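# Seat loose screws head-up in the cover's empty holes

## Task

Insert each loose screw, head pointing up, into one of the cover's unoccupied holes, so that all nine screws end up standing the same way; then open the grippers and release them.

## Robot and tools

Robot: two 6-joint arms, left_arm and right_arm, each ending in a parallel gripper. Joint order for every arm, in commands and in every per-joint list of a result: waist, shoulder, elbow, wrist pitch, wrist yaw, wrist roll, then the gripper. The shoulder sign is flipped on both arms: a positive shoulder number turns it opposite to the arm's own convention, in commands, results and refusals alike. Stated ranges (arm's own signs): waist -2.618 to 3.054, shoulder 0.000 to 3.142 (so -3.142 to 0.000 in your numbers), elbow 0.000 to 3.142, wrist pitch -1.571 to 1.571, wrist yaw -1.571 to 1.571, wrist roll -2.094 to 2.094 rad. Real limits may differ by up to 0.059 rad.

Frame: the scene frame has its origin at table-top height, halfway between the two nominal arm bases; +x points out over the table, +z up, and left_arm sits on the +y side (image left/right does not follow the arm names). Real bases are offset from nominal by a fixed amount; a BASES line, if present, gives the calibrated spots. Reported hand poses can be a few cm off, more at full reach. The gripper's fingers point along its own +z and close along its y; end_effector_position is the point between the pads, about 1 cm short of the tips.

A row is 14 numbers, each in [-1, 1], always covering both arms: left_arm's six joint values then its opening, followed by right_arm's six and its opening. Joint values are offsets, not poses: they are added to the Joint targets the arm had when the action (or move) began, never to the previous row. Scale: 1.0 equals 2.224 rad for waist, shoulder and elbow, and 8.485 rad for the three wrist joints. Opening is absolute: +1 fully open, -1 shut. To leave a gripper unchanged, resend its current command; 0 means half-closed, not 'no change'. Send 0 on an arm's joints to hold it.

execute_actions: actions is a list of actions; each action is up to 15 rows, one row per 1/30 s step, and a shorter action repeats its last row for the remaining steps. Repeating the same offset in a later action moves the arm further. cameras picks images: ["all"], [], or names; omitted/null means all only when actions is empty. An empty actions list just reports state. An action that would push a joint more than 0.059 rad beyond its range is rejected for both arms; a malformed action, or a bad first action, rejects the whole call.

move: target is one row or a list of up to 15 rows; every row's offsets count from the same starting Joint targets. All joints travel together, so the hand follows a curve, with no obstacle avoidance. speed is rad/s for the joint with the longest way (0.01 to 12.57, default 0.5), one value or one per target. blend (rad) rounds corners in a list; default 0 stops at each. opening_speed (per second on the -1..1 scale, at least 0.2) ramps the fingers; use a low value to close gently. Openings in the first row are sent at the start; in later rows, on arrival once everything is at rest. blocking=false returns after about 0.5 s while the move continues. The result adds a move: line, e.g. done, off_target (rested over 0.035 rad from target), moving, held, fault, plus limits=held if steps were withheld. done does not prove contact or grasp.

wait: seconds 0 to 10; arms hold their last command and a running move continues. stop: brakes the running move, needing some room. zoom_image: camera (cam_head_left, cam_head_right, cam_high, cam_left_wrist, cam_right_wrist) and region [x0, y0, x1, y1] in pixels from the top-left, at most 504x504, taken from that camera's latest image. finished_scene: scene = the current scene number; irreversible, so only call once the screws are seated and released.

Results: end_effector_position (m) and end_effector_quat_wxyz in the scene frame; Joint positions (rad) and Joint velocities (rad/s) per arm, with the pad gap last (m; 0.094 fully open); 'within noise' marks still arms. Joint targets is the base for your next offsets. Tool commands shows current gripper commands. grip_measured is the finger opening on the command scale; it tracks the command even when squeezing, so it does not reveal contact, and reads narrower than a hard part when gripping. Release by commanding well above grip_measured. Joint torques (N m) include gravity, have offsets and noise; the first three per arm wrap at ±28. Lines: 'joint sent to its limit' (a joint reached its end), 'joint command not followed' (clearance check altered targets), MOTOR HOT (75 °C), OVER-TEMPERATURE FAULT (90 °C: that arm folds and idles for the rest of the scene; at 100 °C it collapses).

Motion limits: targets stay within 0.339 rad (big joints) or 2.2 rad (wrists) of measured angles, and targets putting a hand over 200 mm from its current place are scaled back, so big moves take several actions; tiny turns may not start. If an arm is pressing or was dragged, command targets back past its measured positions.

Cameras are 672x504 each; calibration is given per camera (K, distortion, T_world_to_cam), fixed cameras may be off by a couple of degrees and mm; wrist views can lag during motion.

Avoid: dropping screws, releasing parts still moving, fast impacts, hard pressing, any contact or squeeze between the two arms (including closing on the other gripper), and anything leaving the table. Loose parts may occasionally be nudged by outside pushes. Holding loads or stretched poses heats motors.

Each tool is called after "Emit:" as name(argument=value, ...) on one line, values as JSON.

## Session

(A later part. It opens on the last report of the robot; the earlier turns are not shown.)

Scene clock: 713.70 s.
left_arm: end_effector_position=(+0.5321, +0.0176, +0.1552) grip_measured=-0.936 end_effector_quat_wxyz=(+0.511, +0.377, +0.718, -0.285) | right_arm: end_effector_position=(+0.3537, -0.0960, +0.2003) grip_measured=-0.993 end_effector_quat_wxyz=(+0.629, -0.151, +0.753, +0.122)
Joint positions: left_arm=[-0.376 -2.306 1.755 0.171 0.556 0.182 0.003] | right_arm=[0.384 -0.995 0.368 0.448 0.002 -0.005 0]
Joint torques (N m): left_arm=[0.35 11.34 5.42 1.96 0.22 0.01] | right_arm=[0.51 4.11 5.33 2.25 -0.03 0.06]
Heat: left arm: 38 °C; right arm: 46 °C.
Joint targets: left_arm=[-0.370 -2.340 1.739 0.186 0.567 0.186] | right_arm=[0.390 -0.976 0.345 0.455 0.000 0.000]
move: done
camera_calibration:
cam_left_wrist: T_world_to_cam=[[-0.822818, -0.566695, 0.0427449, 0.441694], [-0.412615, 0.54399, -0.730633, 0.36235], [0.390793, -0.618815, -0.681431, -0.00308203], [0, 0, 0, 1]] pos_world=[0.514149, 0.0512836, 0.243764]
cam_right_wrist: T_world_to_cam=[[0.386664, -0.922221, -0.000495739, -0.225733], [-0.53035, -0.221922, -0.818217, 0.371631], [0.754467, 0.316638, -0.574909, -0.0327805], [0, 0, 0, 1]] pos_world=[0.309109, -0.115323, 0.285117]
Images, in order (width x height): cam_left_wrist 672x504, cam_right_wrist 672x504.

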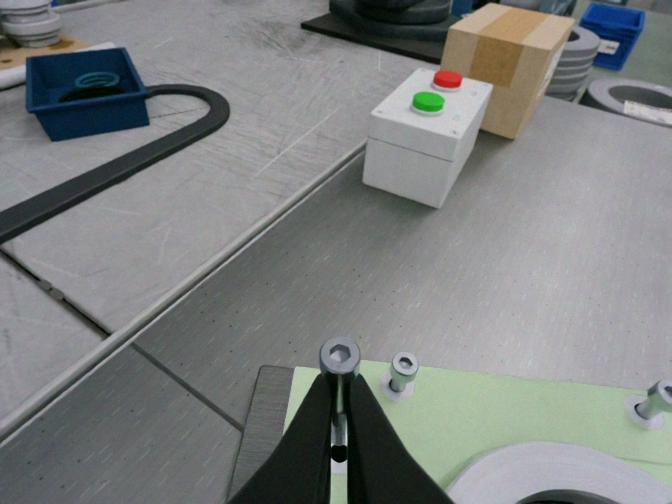

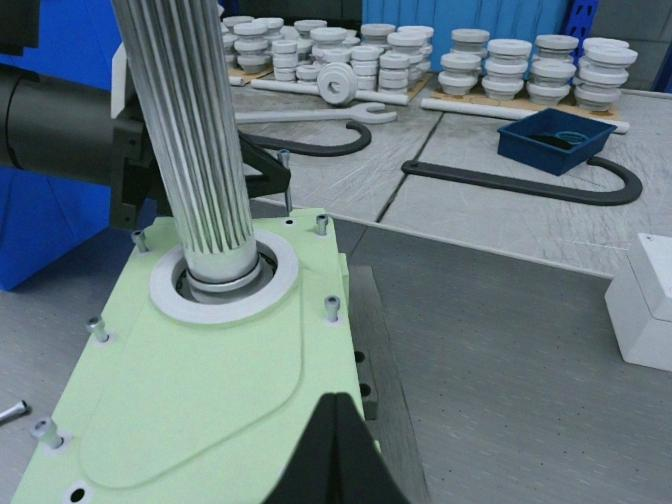

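Emit:
move(target=[0,-0.0027,-0.0045,0.0019,0,0,-1,0,0,0,0,0,0,-1], speed=0.06, cameras=["cam_left_wrist","cam_right_wrist"])

Emit:
zoom_image(camera="cam_left_wrist", region=[300, 404, 380, 484])

Emit:
zoom_image(camera="cam_right_wrist", region=[260, 180, 320, 240])

Scene clock: 732.80 s.
left_arm: end_effector_position=(+0.5318, +0.0176, +0.1502) grip_measured=-0.936 end_effector_quat_wxyz=(+0.510, +0.377, +0.718, -0.286) | right_arm: end_effector_position=(+0.3537, -0.0960, +0.2003) grip_measured=-0.993 end_effector_quat_wxyz=(+0.629, -0.151, +0.753, +0.122)
Joint positions: left_arm=[-0.376 -2.312 1.745 0.185 0.557 0.182 0.003] | right_arm=[0.384 -0.995 0.368 0.448 0.002 -0.005 0]
Joint torques (N m): left_arm=[0.36 11.22 5.16 2 0.24 0] | right_arm=[0.5 4.1 5.33 2.24 -0.04 0.06]
Heat: left arm: 38 °C; right arm: 46 °C.
Joint targets: left_arm=[-0.370 -2.346 1.730 0.202 0.567 0.186] | right_arm=[0.390 -0.976 0.345 0.455 0.000 0.000]
move: done
camera_calibration:
cam_left_wrist: T_world_to_cam=[[-0.823184, -0.5661, 0.0435773, 0.441702], [-0.413018, 0.54438, -0.730115, 0.358678], [0.389595, -0.619017, -0.681934, -0.00566655], [0, 0, 0, 1]] pos_world=[0.51395, 0.0512829, 0.238763]
cam_right_wrist: T_world_to_cam=[[0.386664, -0.922221, -0.000495739, -0.225733], [-0.53035, -0.221922, -0.818217, 0.371631], [0.754467, 0.316638, -0.574909, -0.0327805], [0, 0, 0, 1]] pos_world=[0.309109, -0.115323, 0.285117]
Images, in order (width x height): cam_left_wrist 672x504, cam_right_wrist 672x504.

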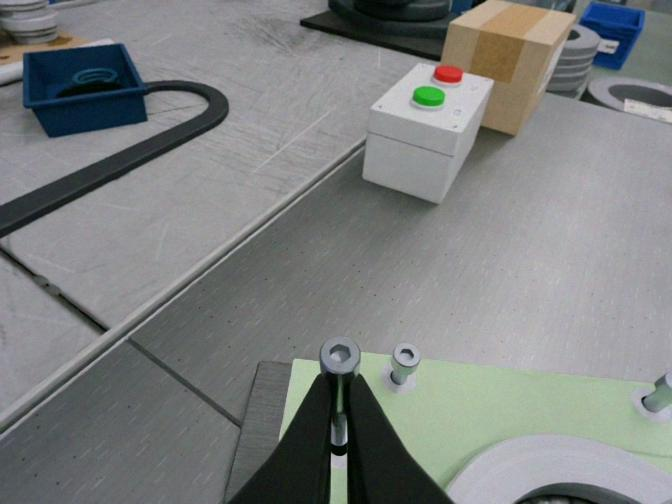

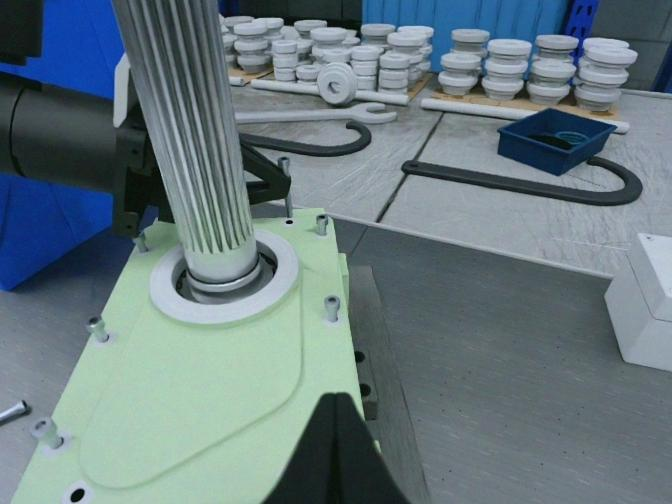

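Scaled by 6.300 from the camera's 672x504 image, which has a finer 960x720 frame.

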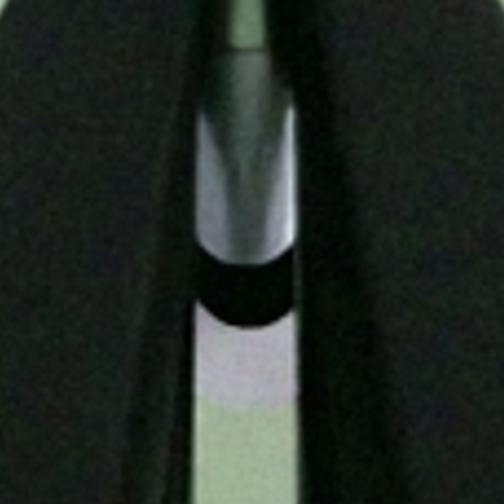

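Scaled by 8.400 from the camera's 672x504 image, which has a finer 960x720 frame.

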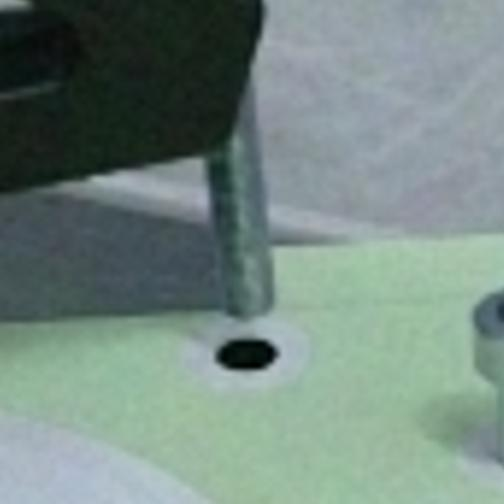

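Emit:
move(target=[0,-0.0028,-0.0052,0.0022,0,0,-1,0,0,0,0,0,0,-1], speed=0.05, cameras=["cam_left_wrist","cam_right_wrist"])

Emit:
zoom_image(camera="cam_left_wrist", region=[300, 404, 380, 484])

Emit:
zoom_image(camera="cam_right_wrist", region=[260, 180, 320, 240])

Scene clock: 746.60 s.
left_arm: end_effector_position=(+0.5316, +0.0175, +0.1461) grip_measured=-0.936 end_effector_quat_wxyz=(+0.512, +0.378, +0.717, -0.286) | right_arm: end_effector_position=(+0.3537, -0.0960, +0.2003) grip_measured=-0.993 end_effector_quat_wxyz=(+0.629, -0.151, +0.753, +0.122)
Joint positions: left_arm=[-0.376 -2.317 1.734 0.206 0.558 0.182 0.003] | right_arm=[0.384 -0.995 0.368 0.448 0.002 -0.005 0]
Joint torques (N m): left_arm=[0.44 11.17 5.12 2 0.24 0.02] | right_arm=[0.51 4.1 5.33 2.25 -0.03 0.06]
Heat: left arm: 37 °C; right arm: 47 °C.
Joint targets: left_arm=[-0.370 -2.352 1.718 0.221 0.567 0.186] | right_arm=[0.390 -0.976 0.345 0.455 0.000 0.000]
move: done
camera_calibration:
cam_left_wrist: T_world_to_cam=[[-0.823916, -0.565158, 0.0419426, 0.442321], [-0.410062, 0.54345, -0.73247, 0.354474], [0.391167, -0.620693, -0.679507, -0.0096001], [0, 0, 0, 1]] pos_world=[0.513547, 0.0513836, 0.234566]
cam_right_wrist: T_world_to_cam=[[0.386664, -0.922221, -0.000495739, -0.225733], [-0.53035, -0.221922, -0.818217, 0.371631], [0.754467, 0.316638, -0.574909, -0.0327805], [0, 0, 0, 1]] pos_world=[0.309109, -0.115323, 0.285117]
Images, in order (width x height): cam_left_wrist 672x504, cam_right_wrist 672x504.

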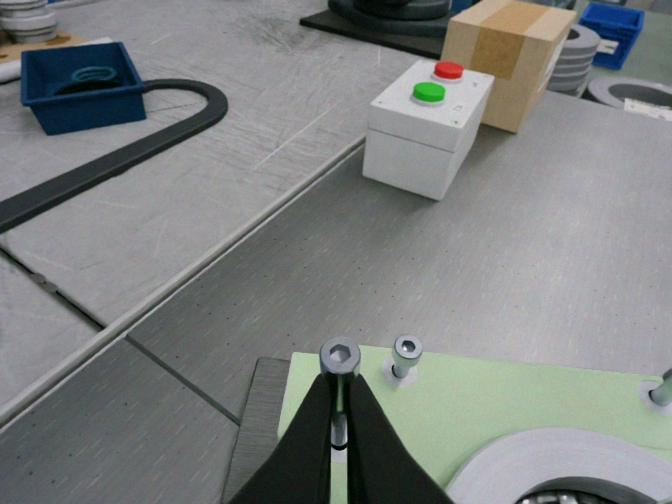

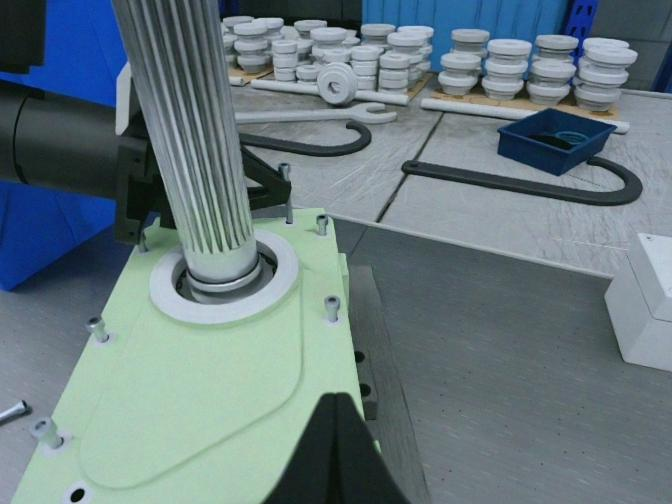

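Scaled by 6.300 from the camera's 672x504 image, which has a finer 960x720 frame.

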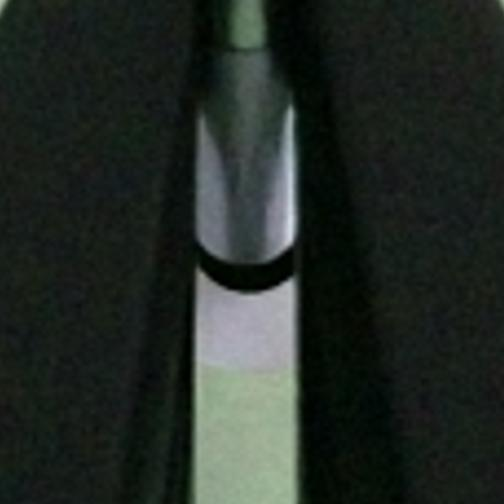

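Scaled by 8.400 from the camera's 672x504 image, which has a finer 960x720 frame.

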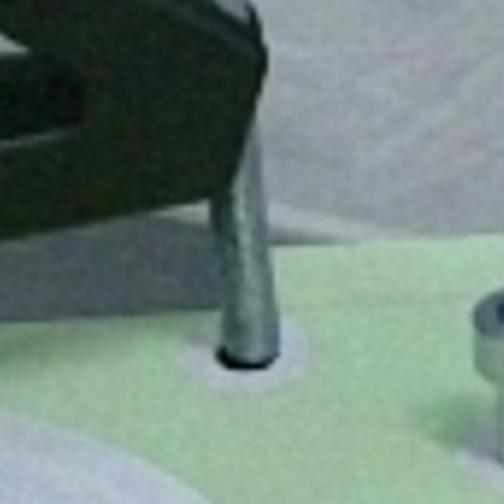

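Emit:
move(target=[0,-0.0033,-0.0058,0.0024,0,0,-1,0,0,0,0,0,0,-1], speed=0.05, cameras=["cam_left_wrist","cam_right_wrist"])

Emit:
zoom_image(camera="cam_left_wrist", region=[300, 404, 380, 484])

Emit:
zoom_image(camera="cam_right_wrist", region=[260, 180, 320, 240])

Scene clock: 753.53 s.
left_arm: end_effector_position=(+0.5320, +0.0169, +0.1457) grip_measured=-0.936 end_effector_quat_wxyz=(+0.518, +0.379, +0.712, -0.286) | right_arm: end_effector_position=(+0.3537, -0.0960, +0.2003) grip_measured=-0.993 end_effector_quat_wxyz=(+0.629, -0.151, +0.753, +0.122)
Joint positions: left_arm=[-0.376 -2.32 1.724 0.235 0.56 0.182 0.003] | right_arm=[0.384 -0.995 0.368 0.448 0.002 -0.005 0]
Joint torques (N m): left_arm=[0.44 10.74 5 1.93 0.17 0] | right_arm=[0.51 4.1 5.33 2.24 -0.04 0.06]
Heat: left arm: 38 °C; right arm: 47 °C.
Joint targets: left_arm=[-0.370 -2.359 1.705 0.241 0.567 0.186] | right_arm=[0.390 -0.976 0.345 0.455 0.000 0.000]
move: off_target (left_arm); left_arm: the shoulder is farthest, 0.039 rad from its target
camera_calibration:
cam_left_wrist: T_world_to_cam=[[-0.825667, -0.563134, 0.0339619, 0.444407], [-0.398227, 0.539124, -0.742132, 0.349846], [0.39961, -0.626279, -0.669393, -0.0162262], [0, 0, 0, 1]] pos_world=[0.512735, 0.051488, 0.233678]
cam_right_wrist: T_world_to_cam=[[0.386664, -0.922221, -0.000495739, -0.225733], [-0.53035, -0.221922, -0.818217, 0.371631], [0.754467, 0.316638, -0.574909, -0.0327805], [0, 0, 0, 1]] pos_world=[0.309109, -0.115323, 0.285117]
Images, in order (width x height): cam_left_wrist 672x504, cam_right_wrist 672x504.

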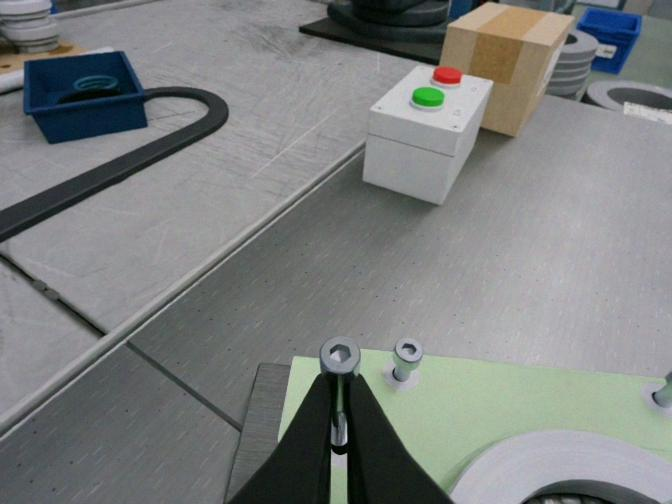

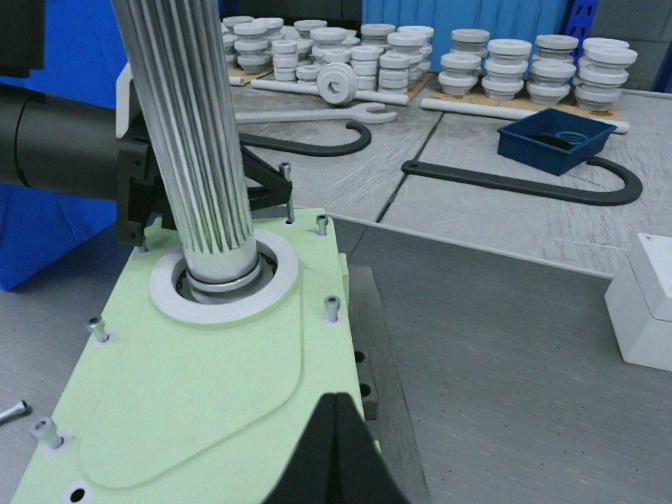

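Scaled by 6.300 from the camera's 672x504 image, which has a finer 960x720 frame.

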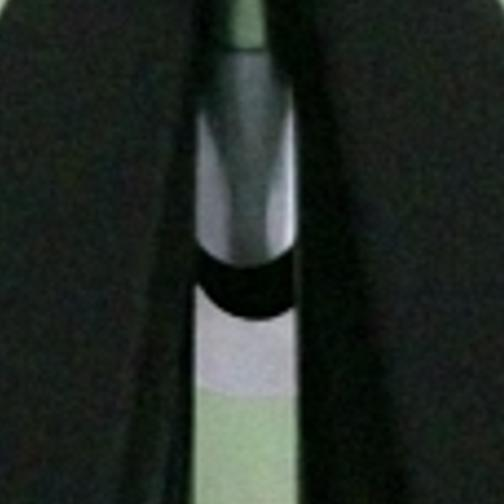

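Scaled by 8.400 from the camera's 672x504 image, which has a finer 960x720 frame.

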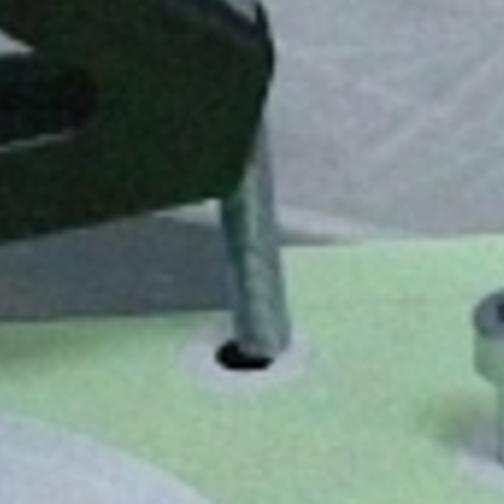

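Emit:
move(target=[0,0.0045,0.0058,-0.0048,0,0,-1,0,0,0,0,0,0,-1], speed=0.05, cameras=["cam_left_wrist","cam_right_wrist"])

Emit:
zoom_image(camera="cam_left_wrist", region=[300, 404, 380, 484])

Emit:
zoom_image(camera="cam_right_wrist", region=[260, 180, 320, 240])

Scene clock: 763.13 s.
left_arm: end_effector_position=(+0.5320, +0.0169, +0.1452) grip_measured=-0.936 end_effector_quat_wxyz=(+0.517, +0.379, +0.712, -0.286) | right_arm: end_effector_position=(+0.3537, -0.0960, +0.2003) grip_measured=-0.993 end_effector_quat_wxyz=(+0.629, -0.151, +0.753, +0.122)
Joint positions: left_arm=[-0.376 -2.321 1.724 0.234 0.56 0.182 0.003] | right_arm=[0.384 -0.995 0.368 0.448 0.002 -0.005 0]
Joint torques (N m): left_arm=[0.32 11.71 5.91 1.54 0.18 0.02] | right_arm=[0.5 4.11 5.33 2.25 -0.03 0.06]
Heat: left arm: 37 °C; right arm: 47 °C.
Joint targets: left_arm=[-0.370 -2.350 1.718 0.200 0.566 0.186] | right_arm=[0.390 -0.976 0.345 0.455 0.000 0.000]
move: done
camera_calibration:
cam_left_wrist: T_world_to_cam=[[-0.825575, -0.563217, 0.0348152, 0.444183], [-0.399312, 0.539498, -0.741277, 0.349813], [0.398717, -0.625882, -0.670296, -0.015914], [0, 0, 0, 1]] pos_world=[0.512736, 0.0514876, 0.233176]
cam_right_wrist: T_world_to_cam=[[0.386664, -0.922221, -0.000495739, -0.225733], [-0.53035, -0.221922, -0.818217, 0.371631], [0.754467, 0.316638, -0.574909, -0.0327805], [0, 0, 0, 1]] pos_world=[0.309109, -0.115323, 0.285117]
Images, in order (width x height): cam_left_wrist 672x504, cam_right_wrist 672x504.

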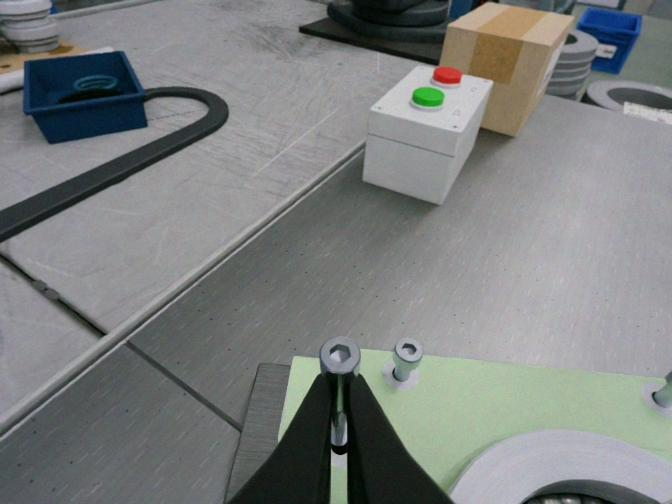

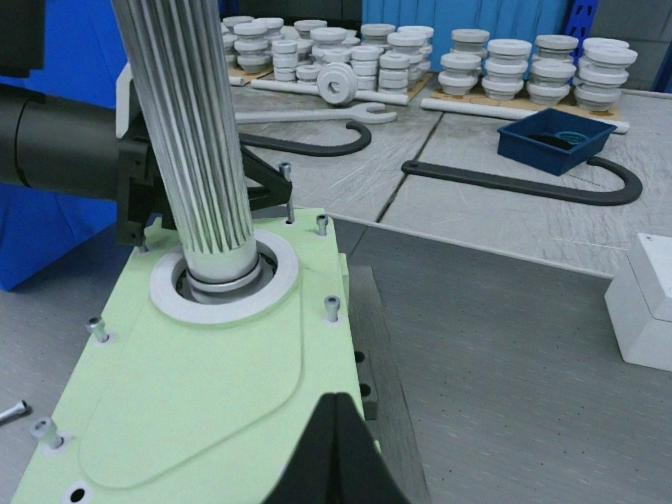

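Scaled by 6.300 from the camera's 672x504 image, which has a finer 960x720 frame.

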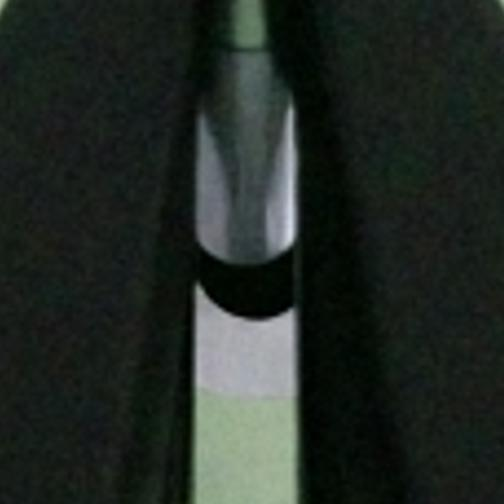

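Scaled by 8.400 from the camera's 672x504 image, which has a finer 960x720 frame.

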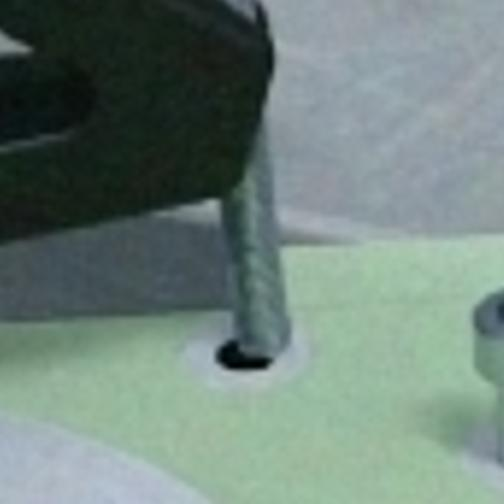

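Emit:
move(target=[0.0023,0.001,0,0,0.0018,0,-1,0,0,0,0,0,0,-1], speed=0.05, cameras=["cam_left_wrist","cam_right_wrist"])

Emit:
zoom_image(camera="cam_left_wrist", region=[300, 404, 380, 484])

Emit:
zoom_image(camera="cam_right_wrist", region=[260, 180, 320, 240])

Scene clock: 776.37 s.
left_arm: end_effector_position=(+0.5308, +0.0184, +0.1435) grip_measured=-0.936 end_effector_quat_wxyz=(+0.512, +0.380, +0.713, -0.291) | right_arm: end_effector_position=(+0.3537, -0.0960, +0.2003) grip_measured=-0.993 end_effector_quat_wxyz=(+0.629, -0.151, +0.753, +0.122)
Joint positions: left_arm=[-0.371 -2.321 1.724 0.224 0.574 0.182 0.003] | right_arm=[0.384 -0.995 0.368 0.448 0.002 -0.005 0]
Joint torques (N m): left_arm=[0.39 12 5.81 1.64 0.18 0.03] | right_arm=[0.51 4.11 5.33 2.25 -0.03 0.06]
Heat: left arm: 36 °C; right arm: 48 °C.
Joint targets: left_arm=[-0.365 -2.347 1.718 0.200 0.582 0.186] | right_arm=[0.390 -0.976 0.345 0.455 0.000 0.000]
move: done
camera_calibration:
cam_left_wrist: T_world_to_cam=[[-0.829759, -0.556339, 0.0445687, 0.444824], [-0.403292, 0.542458, -0.736949, 0.348874], [0.385817, -0.629465, -0.674477, -0.00816948], [0, 0, 0, 1]] pos_world=[0.512947, 0.053081, 0.231767]
cam_right_wrist: T_world_to_cam=[[0.386664, -0.922221, -0.000495739, -0.225733], [-0.53035, -0.221922, -0.818217, 0.371631], [0.754467, 0.316638, -0.574909, -0.0327805], [0, 0, 0, 1]] pos_world=[0.309109, -0.115323, 0.285117]
Images, in order (width x height): cam_left_wrist 672x504, cam_right_wrist 672x504.

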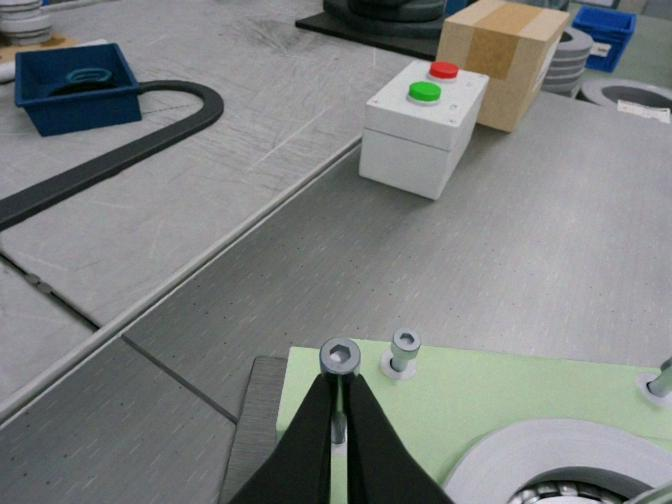

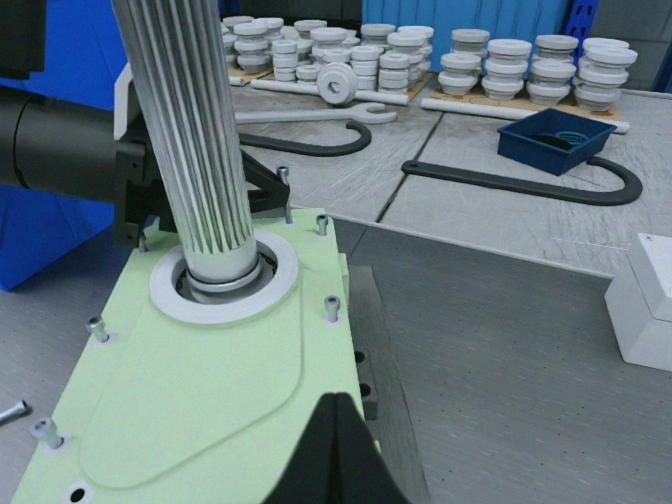

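Scaled by 6.300 from the camera's 672x504 image, which has a finer 960x720 frame.

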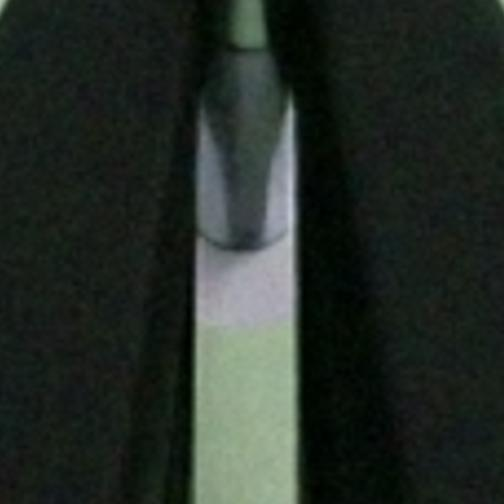

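Scaled by 8.400 from the camera's 672x504 image, which has a finer 960x720 frame.

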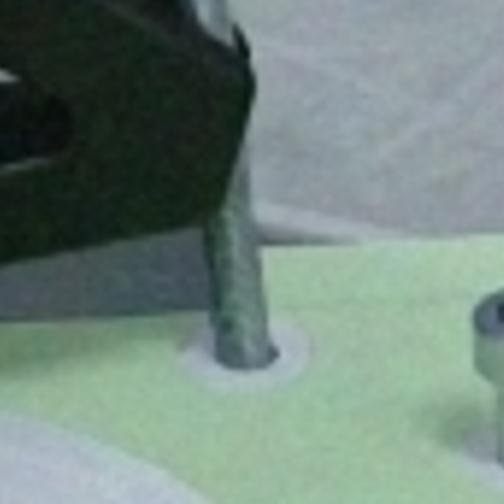

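Emit:
move(target=[[0,-0.007,-0.0112,0.005,-0.0006,0,-1,0,0,0,0,0,0,-1],[0,-0.007,-0.0112,0.005,-0.0006,0,-0.78,0,0,0,0,0,0,-1]], speed=0.05, opening_speed=0.2, cameras=["cam_left_wrist","cam_right_wrist"])

Emit:
zoom_image(camera="cam_right_wrist", region=[260, 160, 340, 240])

Scene clock: 788.07 s.
left_arm: end_effector_position=(+0.5308, +0.0184, +0.1399) grip_measured=-0.783 end_effector_quat_wxyz=(+0.514, +0.380, +0.712, -0.291) | right_arm: end_effector_position=(+0.3537, -0.0960, +0.2003) grip_measured=-0.993 end_effector_quat_wxyz=(+0.629, -0.151, +0.753, +0.122)
Joint positions: left_arm=[-0.371 -2.326 1.714 0.243 0.574 0.182 0.01] | right_arm=[0.384 -0.995 0.368 0.448 0.002 -0.005 0]
Joint torques (N m): left_arm=[0.42 10.95 4.74 1.85 0.17 0.04] | right_arm=[0.5 4.11 5.33 2.24 -0.03 0.06]
Heat: left arm: 37 °C; right arm: 48 °C.
Joint targets: left_arm=[-0.365 -2.363 1.693 0.243 0.577 0.186] | right_arm=[0.390 -0.976 0.345 0.455 0.000 0.000]
move: off_target (left_arm); target 2's new numbers were sent with left_arm's shoulder 0.037 rad from that target; left_arm: the shoulder is farthest, 0.037 rad from its target
camera_calibration:
cam_left_wrist: T_world_to_cam=[[-0.829951, -0.556235, 0.0422409, 0.445394], [-0.400408, 0.541295, -0.739374, 0.34494], [0.388401, -0.630557, -0.671969, -0.0122858], [0, 0, 0, 1]] pos_world=[0.512543, 0.0532824, 0.22797]
cam_right_wrist: T_world_to_cam=[[0.386664, -0.922221, -0.000495739, -0.225733], [-0.53035, -0.221922, -0.818217, 0.371631], [0.754467, 0.316638, -0.574909, -0.0327805], [0, 0, 0, 1]] pos_world=[0.309109, -0.115323, 0.285117]
Images, in order (width x height): cam_left_wrist 672x504, cam_right_wrist 672x504.

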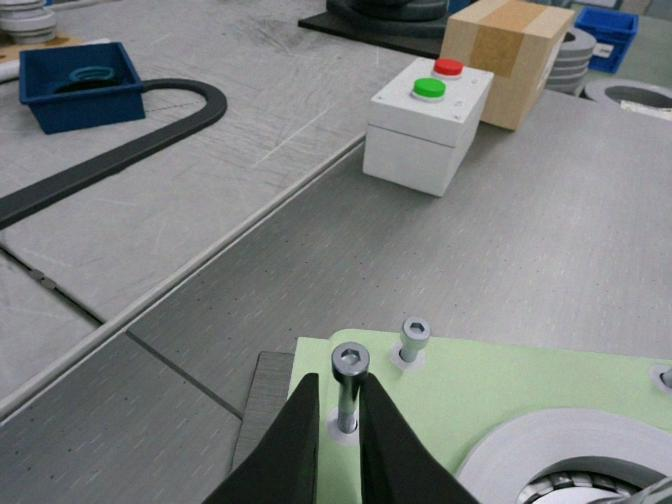

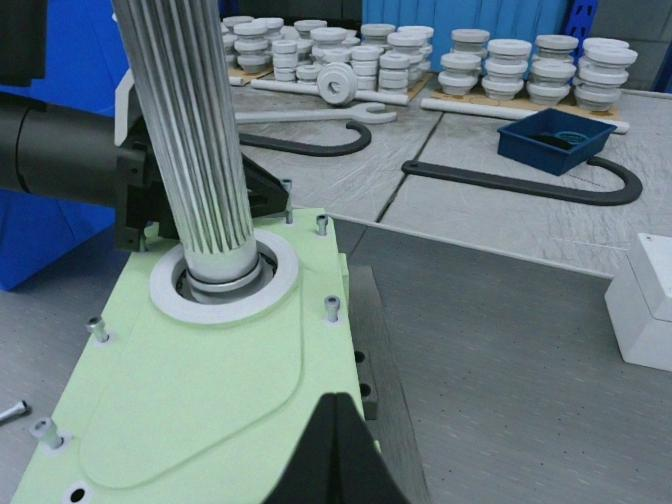

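Scaled by 6.300 from the camera's 672x504 image, which has a finer 960x720 frame.

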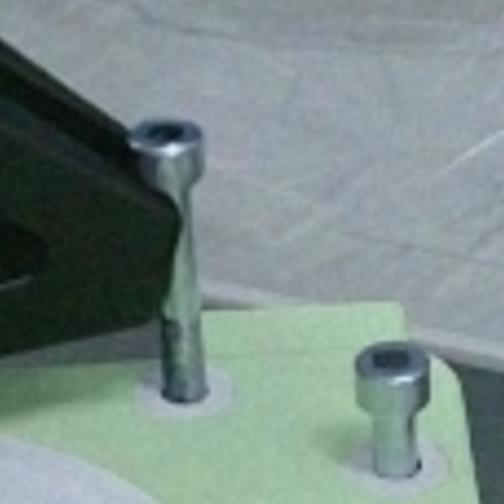

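Emit:
move(target=[0,0,0,0,0,0,-0.66,0,0,0,0,0,0,-1], opening_speed=0.2, cameras=["cam_left_wrist","cam_right_wrist"])

Emit:
zoom_image(camera="cam_right_wrist", region=[260, 160, 340, 240])

Emit:
zoom_image(camera="cam_left_wrist", region=[270, 320, 430, 480])

Scene clock: 797.57 s.
left_arm: end_effector_position=(+0.5313, +0.0193, +0.1399) grip_measured=-0.663 end_effector_quat_wxyz=(+0.514, +0.379, +0.712, -0.290) | right_arm: end_effector_position=(+0.3537, -0.0960, +0.2003) grip_measured=-0.993 end_effector_quat_wxyz=(+0.629, -0.151, +0.753, +0.122)
Joint positions: left_arm=[-0.369 -2.326 1.714 0.243 0.574 0.182 0.016] | right_arm=[0.384 -0.995 0.368 0.448 0.002 -0.005 0]
Joint torques (N m): left_arm=[0.49 10.99 4.81 1.84 0.17 0.02] | right_arm=[0.5 4.1 5.33 2.24 -0.03 0.06]
Heat: left arm: 38 °C; right arm: 48 °C.
Joint targets: left_arm=[-0.365 -2.363 1.693 0.243 0.577 0.186] | right_arm=[0.390 -0.976 0.345 0.455 0.000 0.000]
move: off_target (left_arm); left_arm: the shoulder is farthest, 0.037 rad from its target
camera_calibration:
cam_left_wrist: T_world_to_cam=[[-0.829065, -0.557554, 0.0422502, 0.445786], [-0.401269, 0.540646, -0.739381, 0.345145], [0.389402, -0.629949, -0.67196, -0.0124846], [0, 0, 0, 1]] pos_world=[0.512943, 0.0540837, 0.22797]
cam_right_wrist: T_world_to_cam=[[0.386664, -0.922221, -0.000495739, -0.225733], [-0.53035, -0.221922, -0.818217, 0.371631], [0.754467, 0.316638, -0.574909, -0.0327805], [0, 0, 0, 1]] pos_world=[0.309109, -0.115323, 0.285117]
Images, in order (width x height): cam_left_wrist 672x504, cam_right_wrist 672x504.

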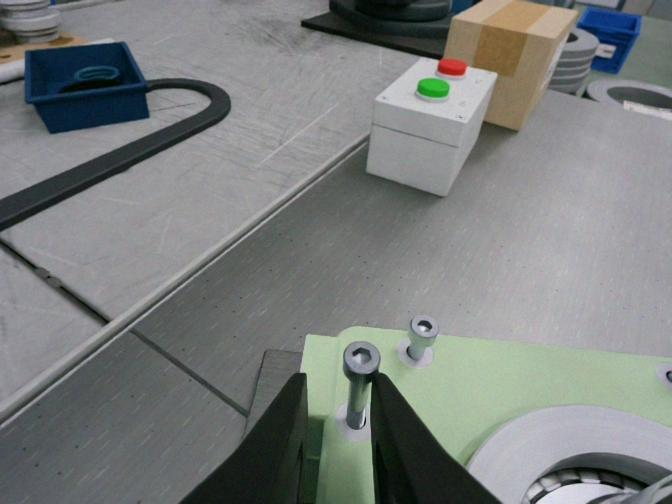

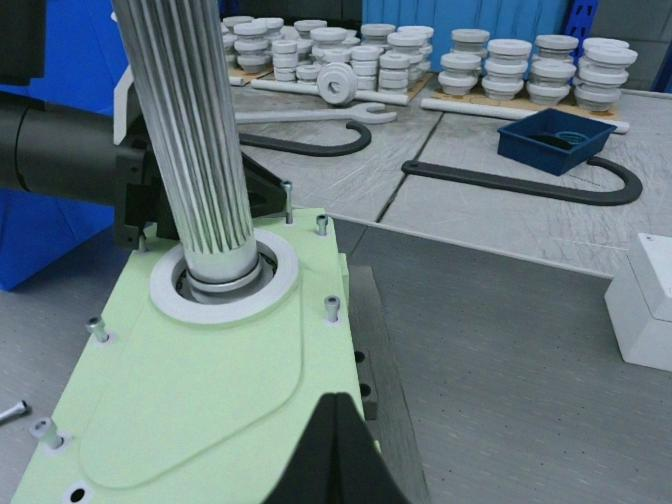

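Scaled by 6.300 from the camera's 672x504 image, which has a finer 960x720 frame.

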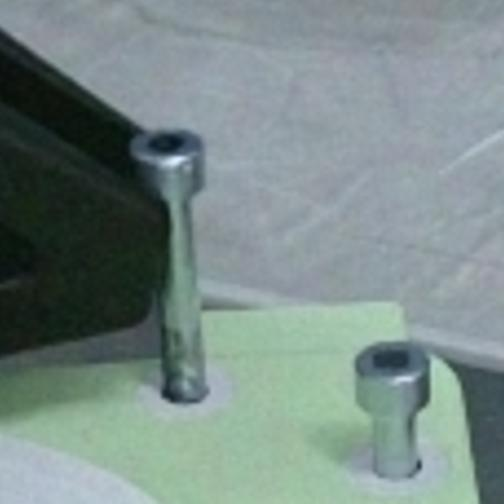

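Scaled by 3.150 from the camera's 672x504 image, which has a finer 960x720 frame.

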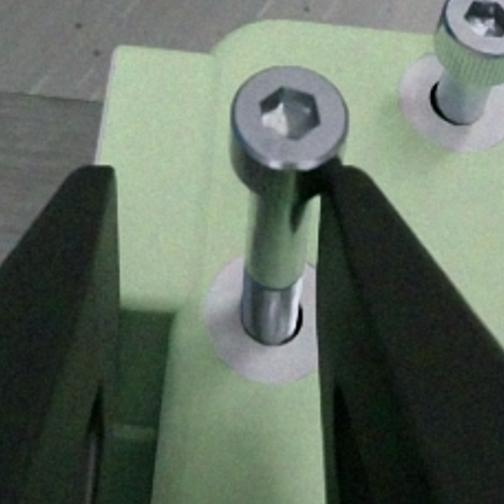

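Emit:
wait(seconds=0.1, cameras=["cam_head_left","cam_head_right","cam_high"])

Emit:
zoom_image(camera="cam_head_left", region=[320, 150, 420, 250])

Emit:
zoom_image(camera="cam_head_right", region=[310, 140, 410, 240])

Emit:
zoom_image(camera="cam_high", region=[370, 100, 470, 220])

Scene clock: 826.43 s.
left_arm: end_effector_position=(+0.5313, +0.0193, +0.1399) grip_measured=-0.663 end_effector_quat_wxyz=(+0.514, +0.379, +0.712, -0.290) | right_arm: end_effector_position=(+0.3537, -0.0960, +0.2003) grip_measured=-0.993 end_effector_quat_wxyz=(+0.629, -0.151, +0.753, +0.122)
Joint positions: left_arm=[-0.369 -2.326 1.714 0.243 0.574 0.182 0.016] | right_arm=[0.384 -0.995 0.368 0.448 0.002 -0.005 0]
Joint torques (N m): left_arm=[0.29 10.91 4.72 1.84 0.13 0.01] | right_arm=[0.51 4.11 5.33 2.24 -0.03 0.06]
Heat: left arm: 39 °C; right arm: 49 °C.
Joint targets: left_arm=[-0.365 -2.363 1.693 0.243 0.577 0.186] | right_arm=[0.390 -0.976 0.345 0.455 0.000 0.000]
Tool commands: left_gripper/opening=-0.66 right_gripper/opening=-1.0
wait: 0.10 s; at rest from the start
Images, in order (width x height): cam_head_left 672x504, cam_head_right 672x504, cam_high 672x504.

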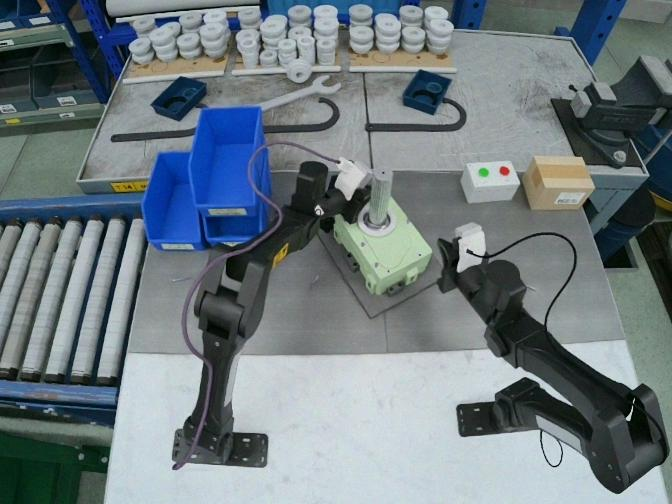

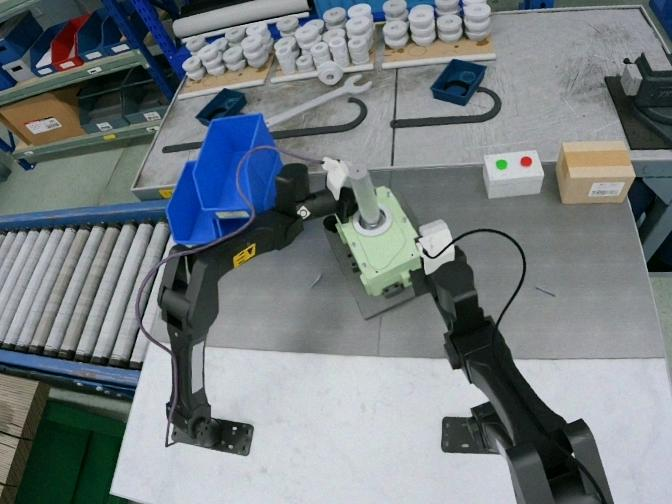

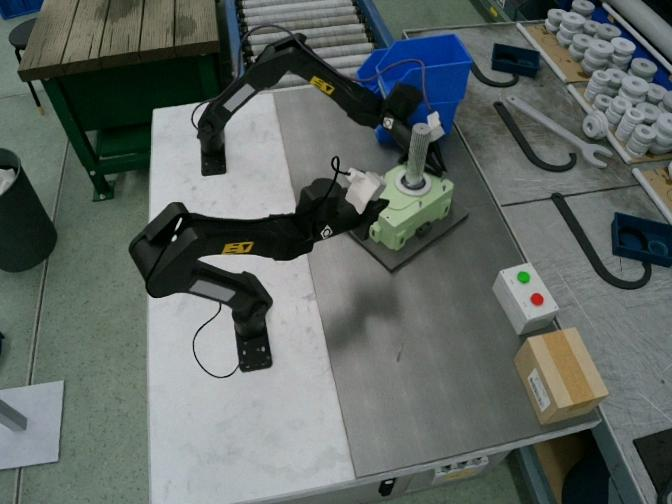

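Scaled by 5.040 from the camera's 672x504 image, which has a finer 960x720 frame.

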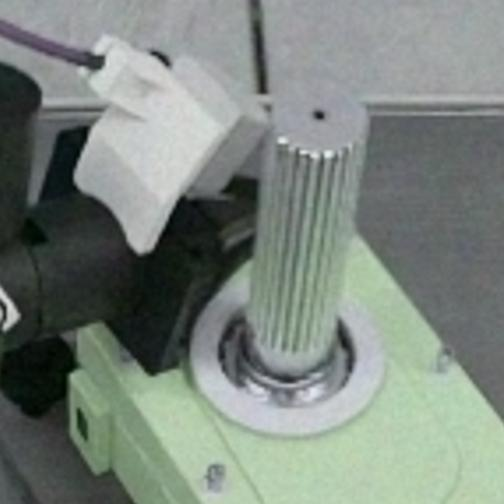

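Scaled by 5.040 from the camera's 672x504 image, which has a finer 960x720 frame.

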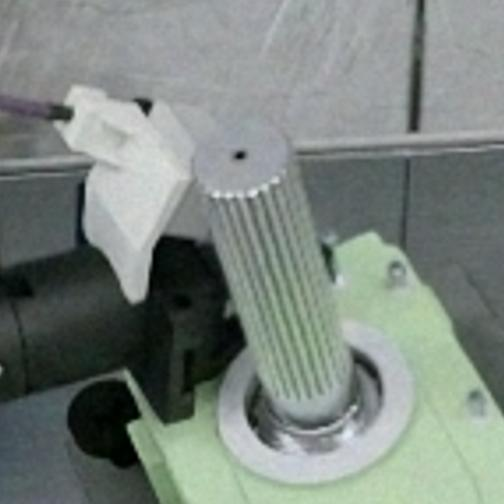

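Scaled by 4.200 from the camera's 672x504 image, which has a finer 960x720 frame.

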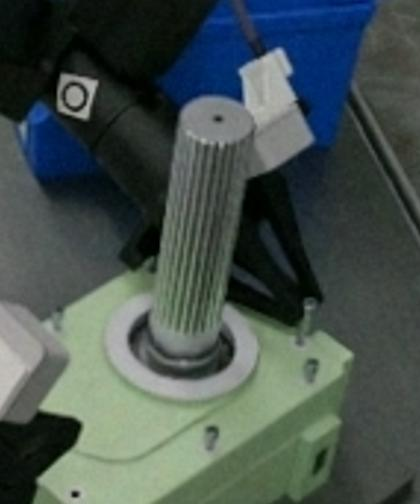

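Emit:
move(target=[0,0,0,0,0.0024,0,-0.66,0,0,0,0,0,0,-1], speed=0.05, cameras=["cam_left_wrist","cam_right_wrist","cam_head_left"])

Emit:
zoom_image(camera="cam_left_wrist", region=[270, 320, 430, 480])

Emit:
zoom_image(camera="cam_head_left", region=[320, 150, 420, 250])

Scene clock: 840.73 s.
left_arm: end_effector_position=(+0.5295, +0.0180, +0.1403) grip_measured=-0.663 end_effector_quat_wxyz=(+0.513, +0.382, +0.710, -0.295) | right_arm: end_effector_position=(+0.3537, -0.0960, +0.2003) grip_measured=-0.993 end_effector_quat_wxyz=(+0.629, -0.151, +0.753, +0.122)
Joint positions: left_arm=[-0.369 -2.326 1.714 0.243 0.586 0.182 0.016] | right_arm=[0.384 -0.995 0.368 0.448 0.002 -0.005 0]
Joint torques (N m): left_arm=[0.42 11.02 4.75 1.85 0.22 0.01] | right_arm=[0.51 4.1 5.33 2.25 -0.03 0.06]
Heat: left arm: 39 °C; right arm: 49 °C.
Joint targets: left_arm=[-0.365 -2.363 1.693 0.243 0.597 0.186] | right_arm=[0.390 -0.976 0.345 0.455 0.000 0.000]
move: off_target (left_arm); left_arm: the shoulder is farthest, 0.037 rad from its target
camera_calibration:
cam_left_wrist: T_world_to_cam=[[-0.835287, -0.547897, 0.0458669, 0.44623], [-0.396338, 0.542207, -0.740896, 0.343006], [0.381066, -0.63704, -0.670052, -0.00805345], [0, 0, 0, 1]] pos_world=[0.511746, 0.0533776, 0.228268]
cam_right_wrist: T_world_to_cam=[[0.386664, -0.922221, -0.000495739, -0.225733], [-0.53035, -0.221922, -0.818217, 0.371631], [0.754467, 0.316638, -0.574909, -0.0327805], [0, 0, 0, 1]] pos_world=[0.309109, -0.115323, 0.285117]
Images, in order (width x height): cam_head_left 672x504, cam_left_wrist 672x504, cam_right_wrist 672x504.

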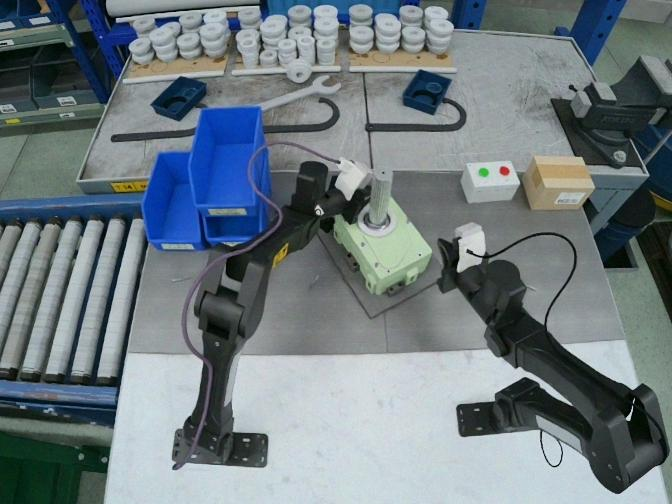

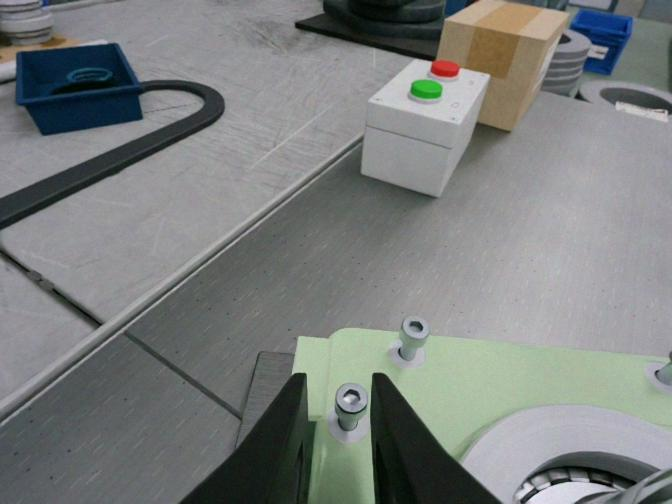

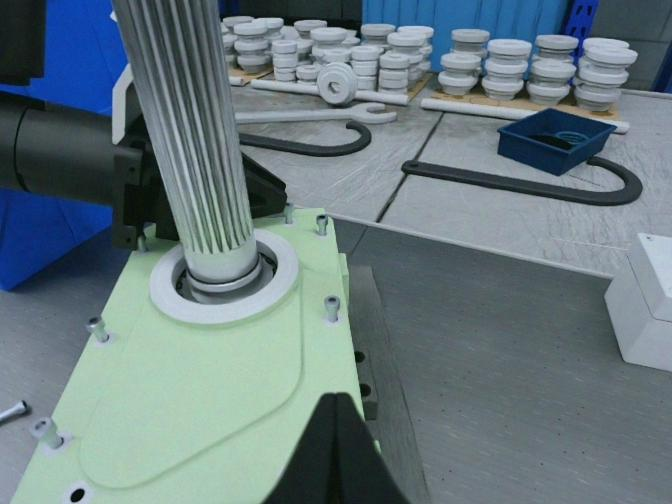

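Scaled by 3.150 from the camera's 672x504 image, which has a finer 960x720 frame.

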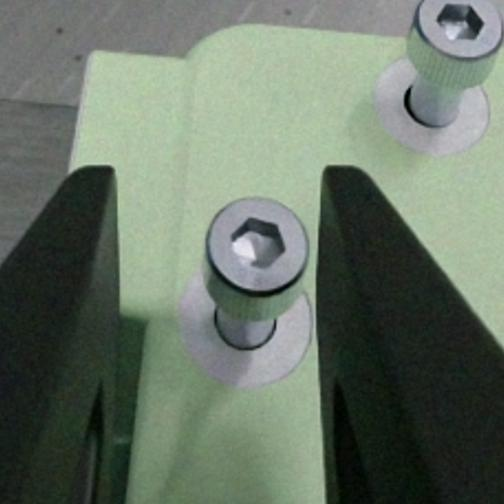

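Scaled by 5.040 from the camera's 672x504 image, which has a finer 960x720 frame.

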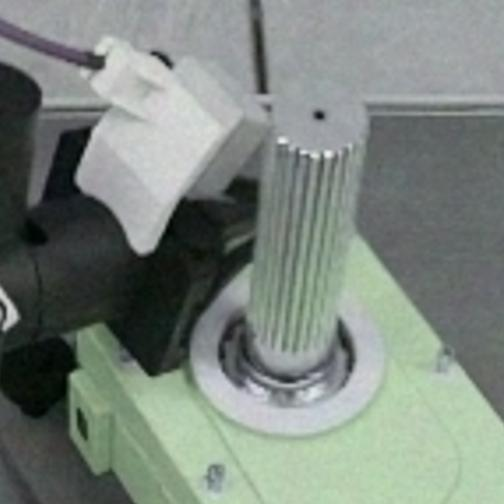

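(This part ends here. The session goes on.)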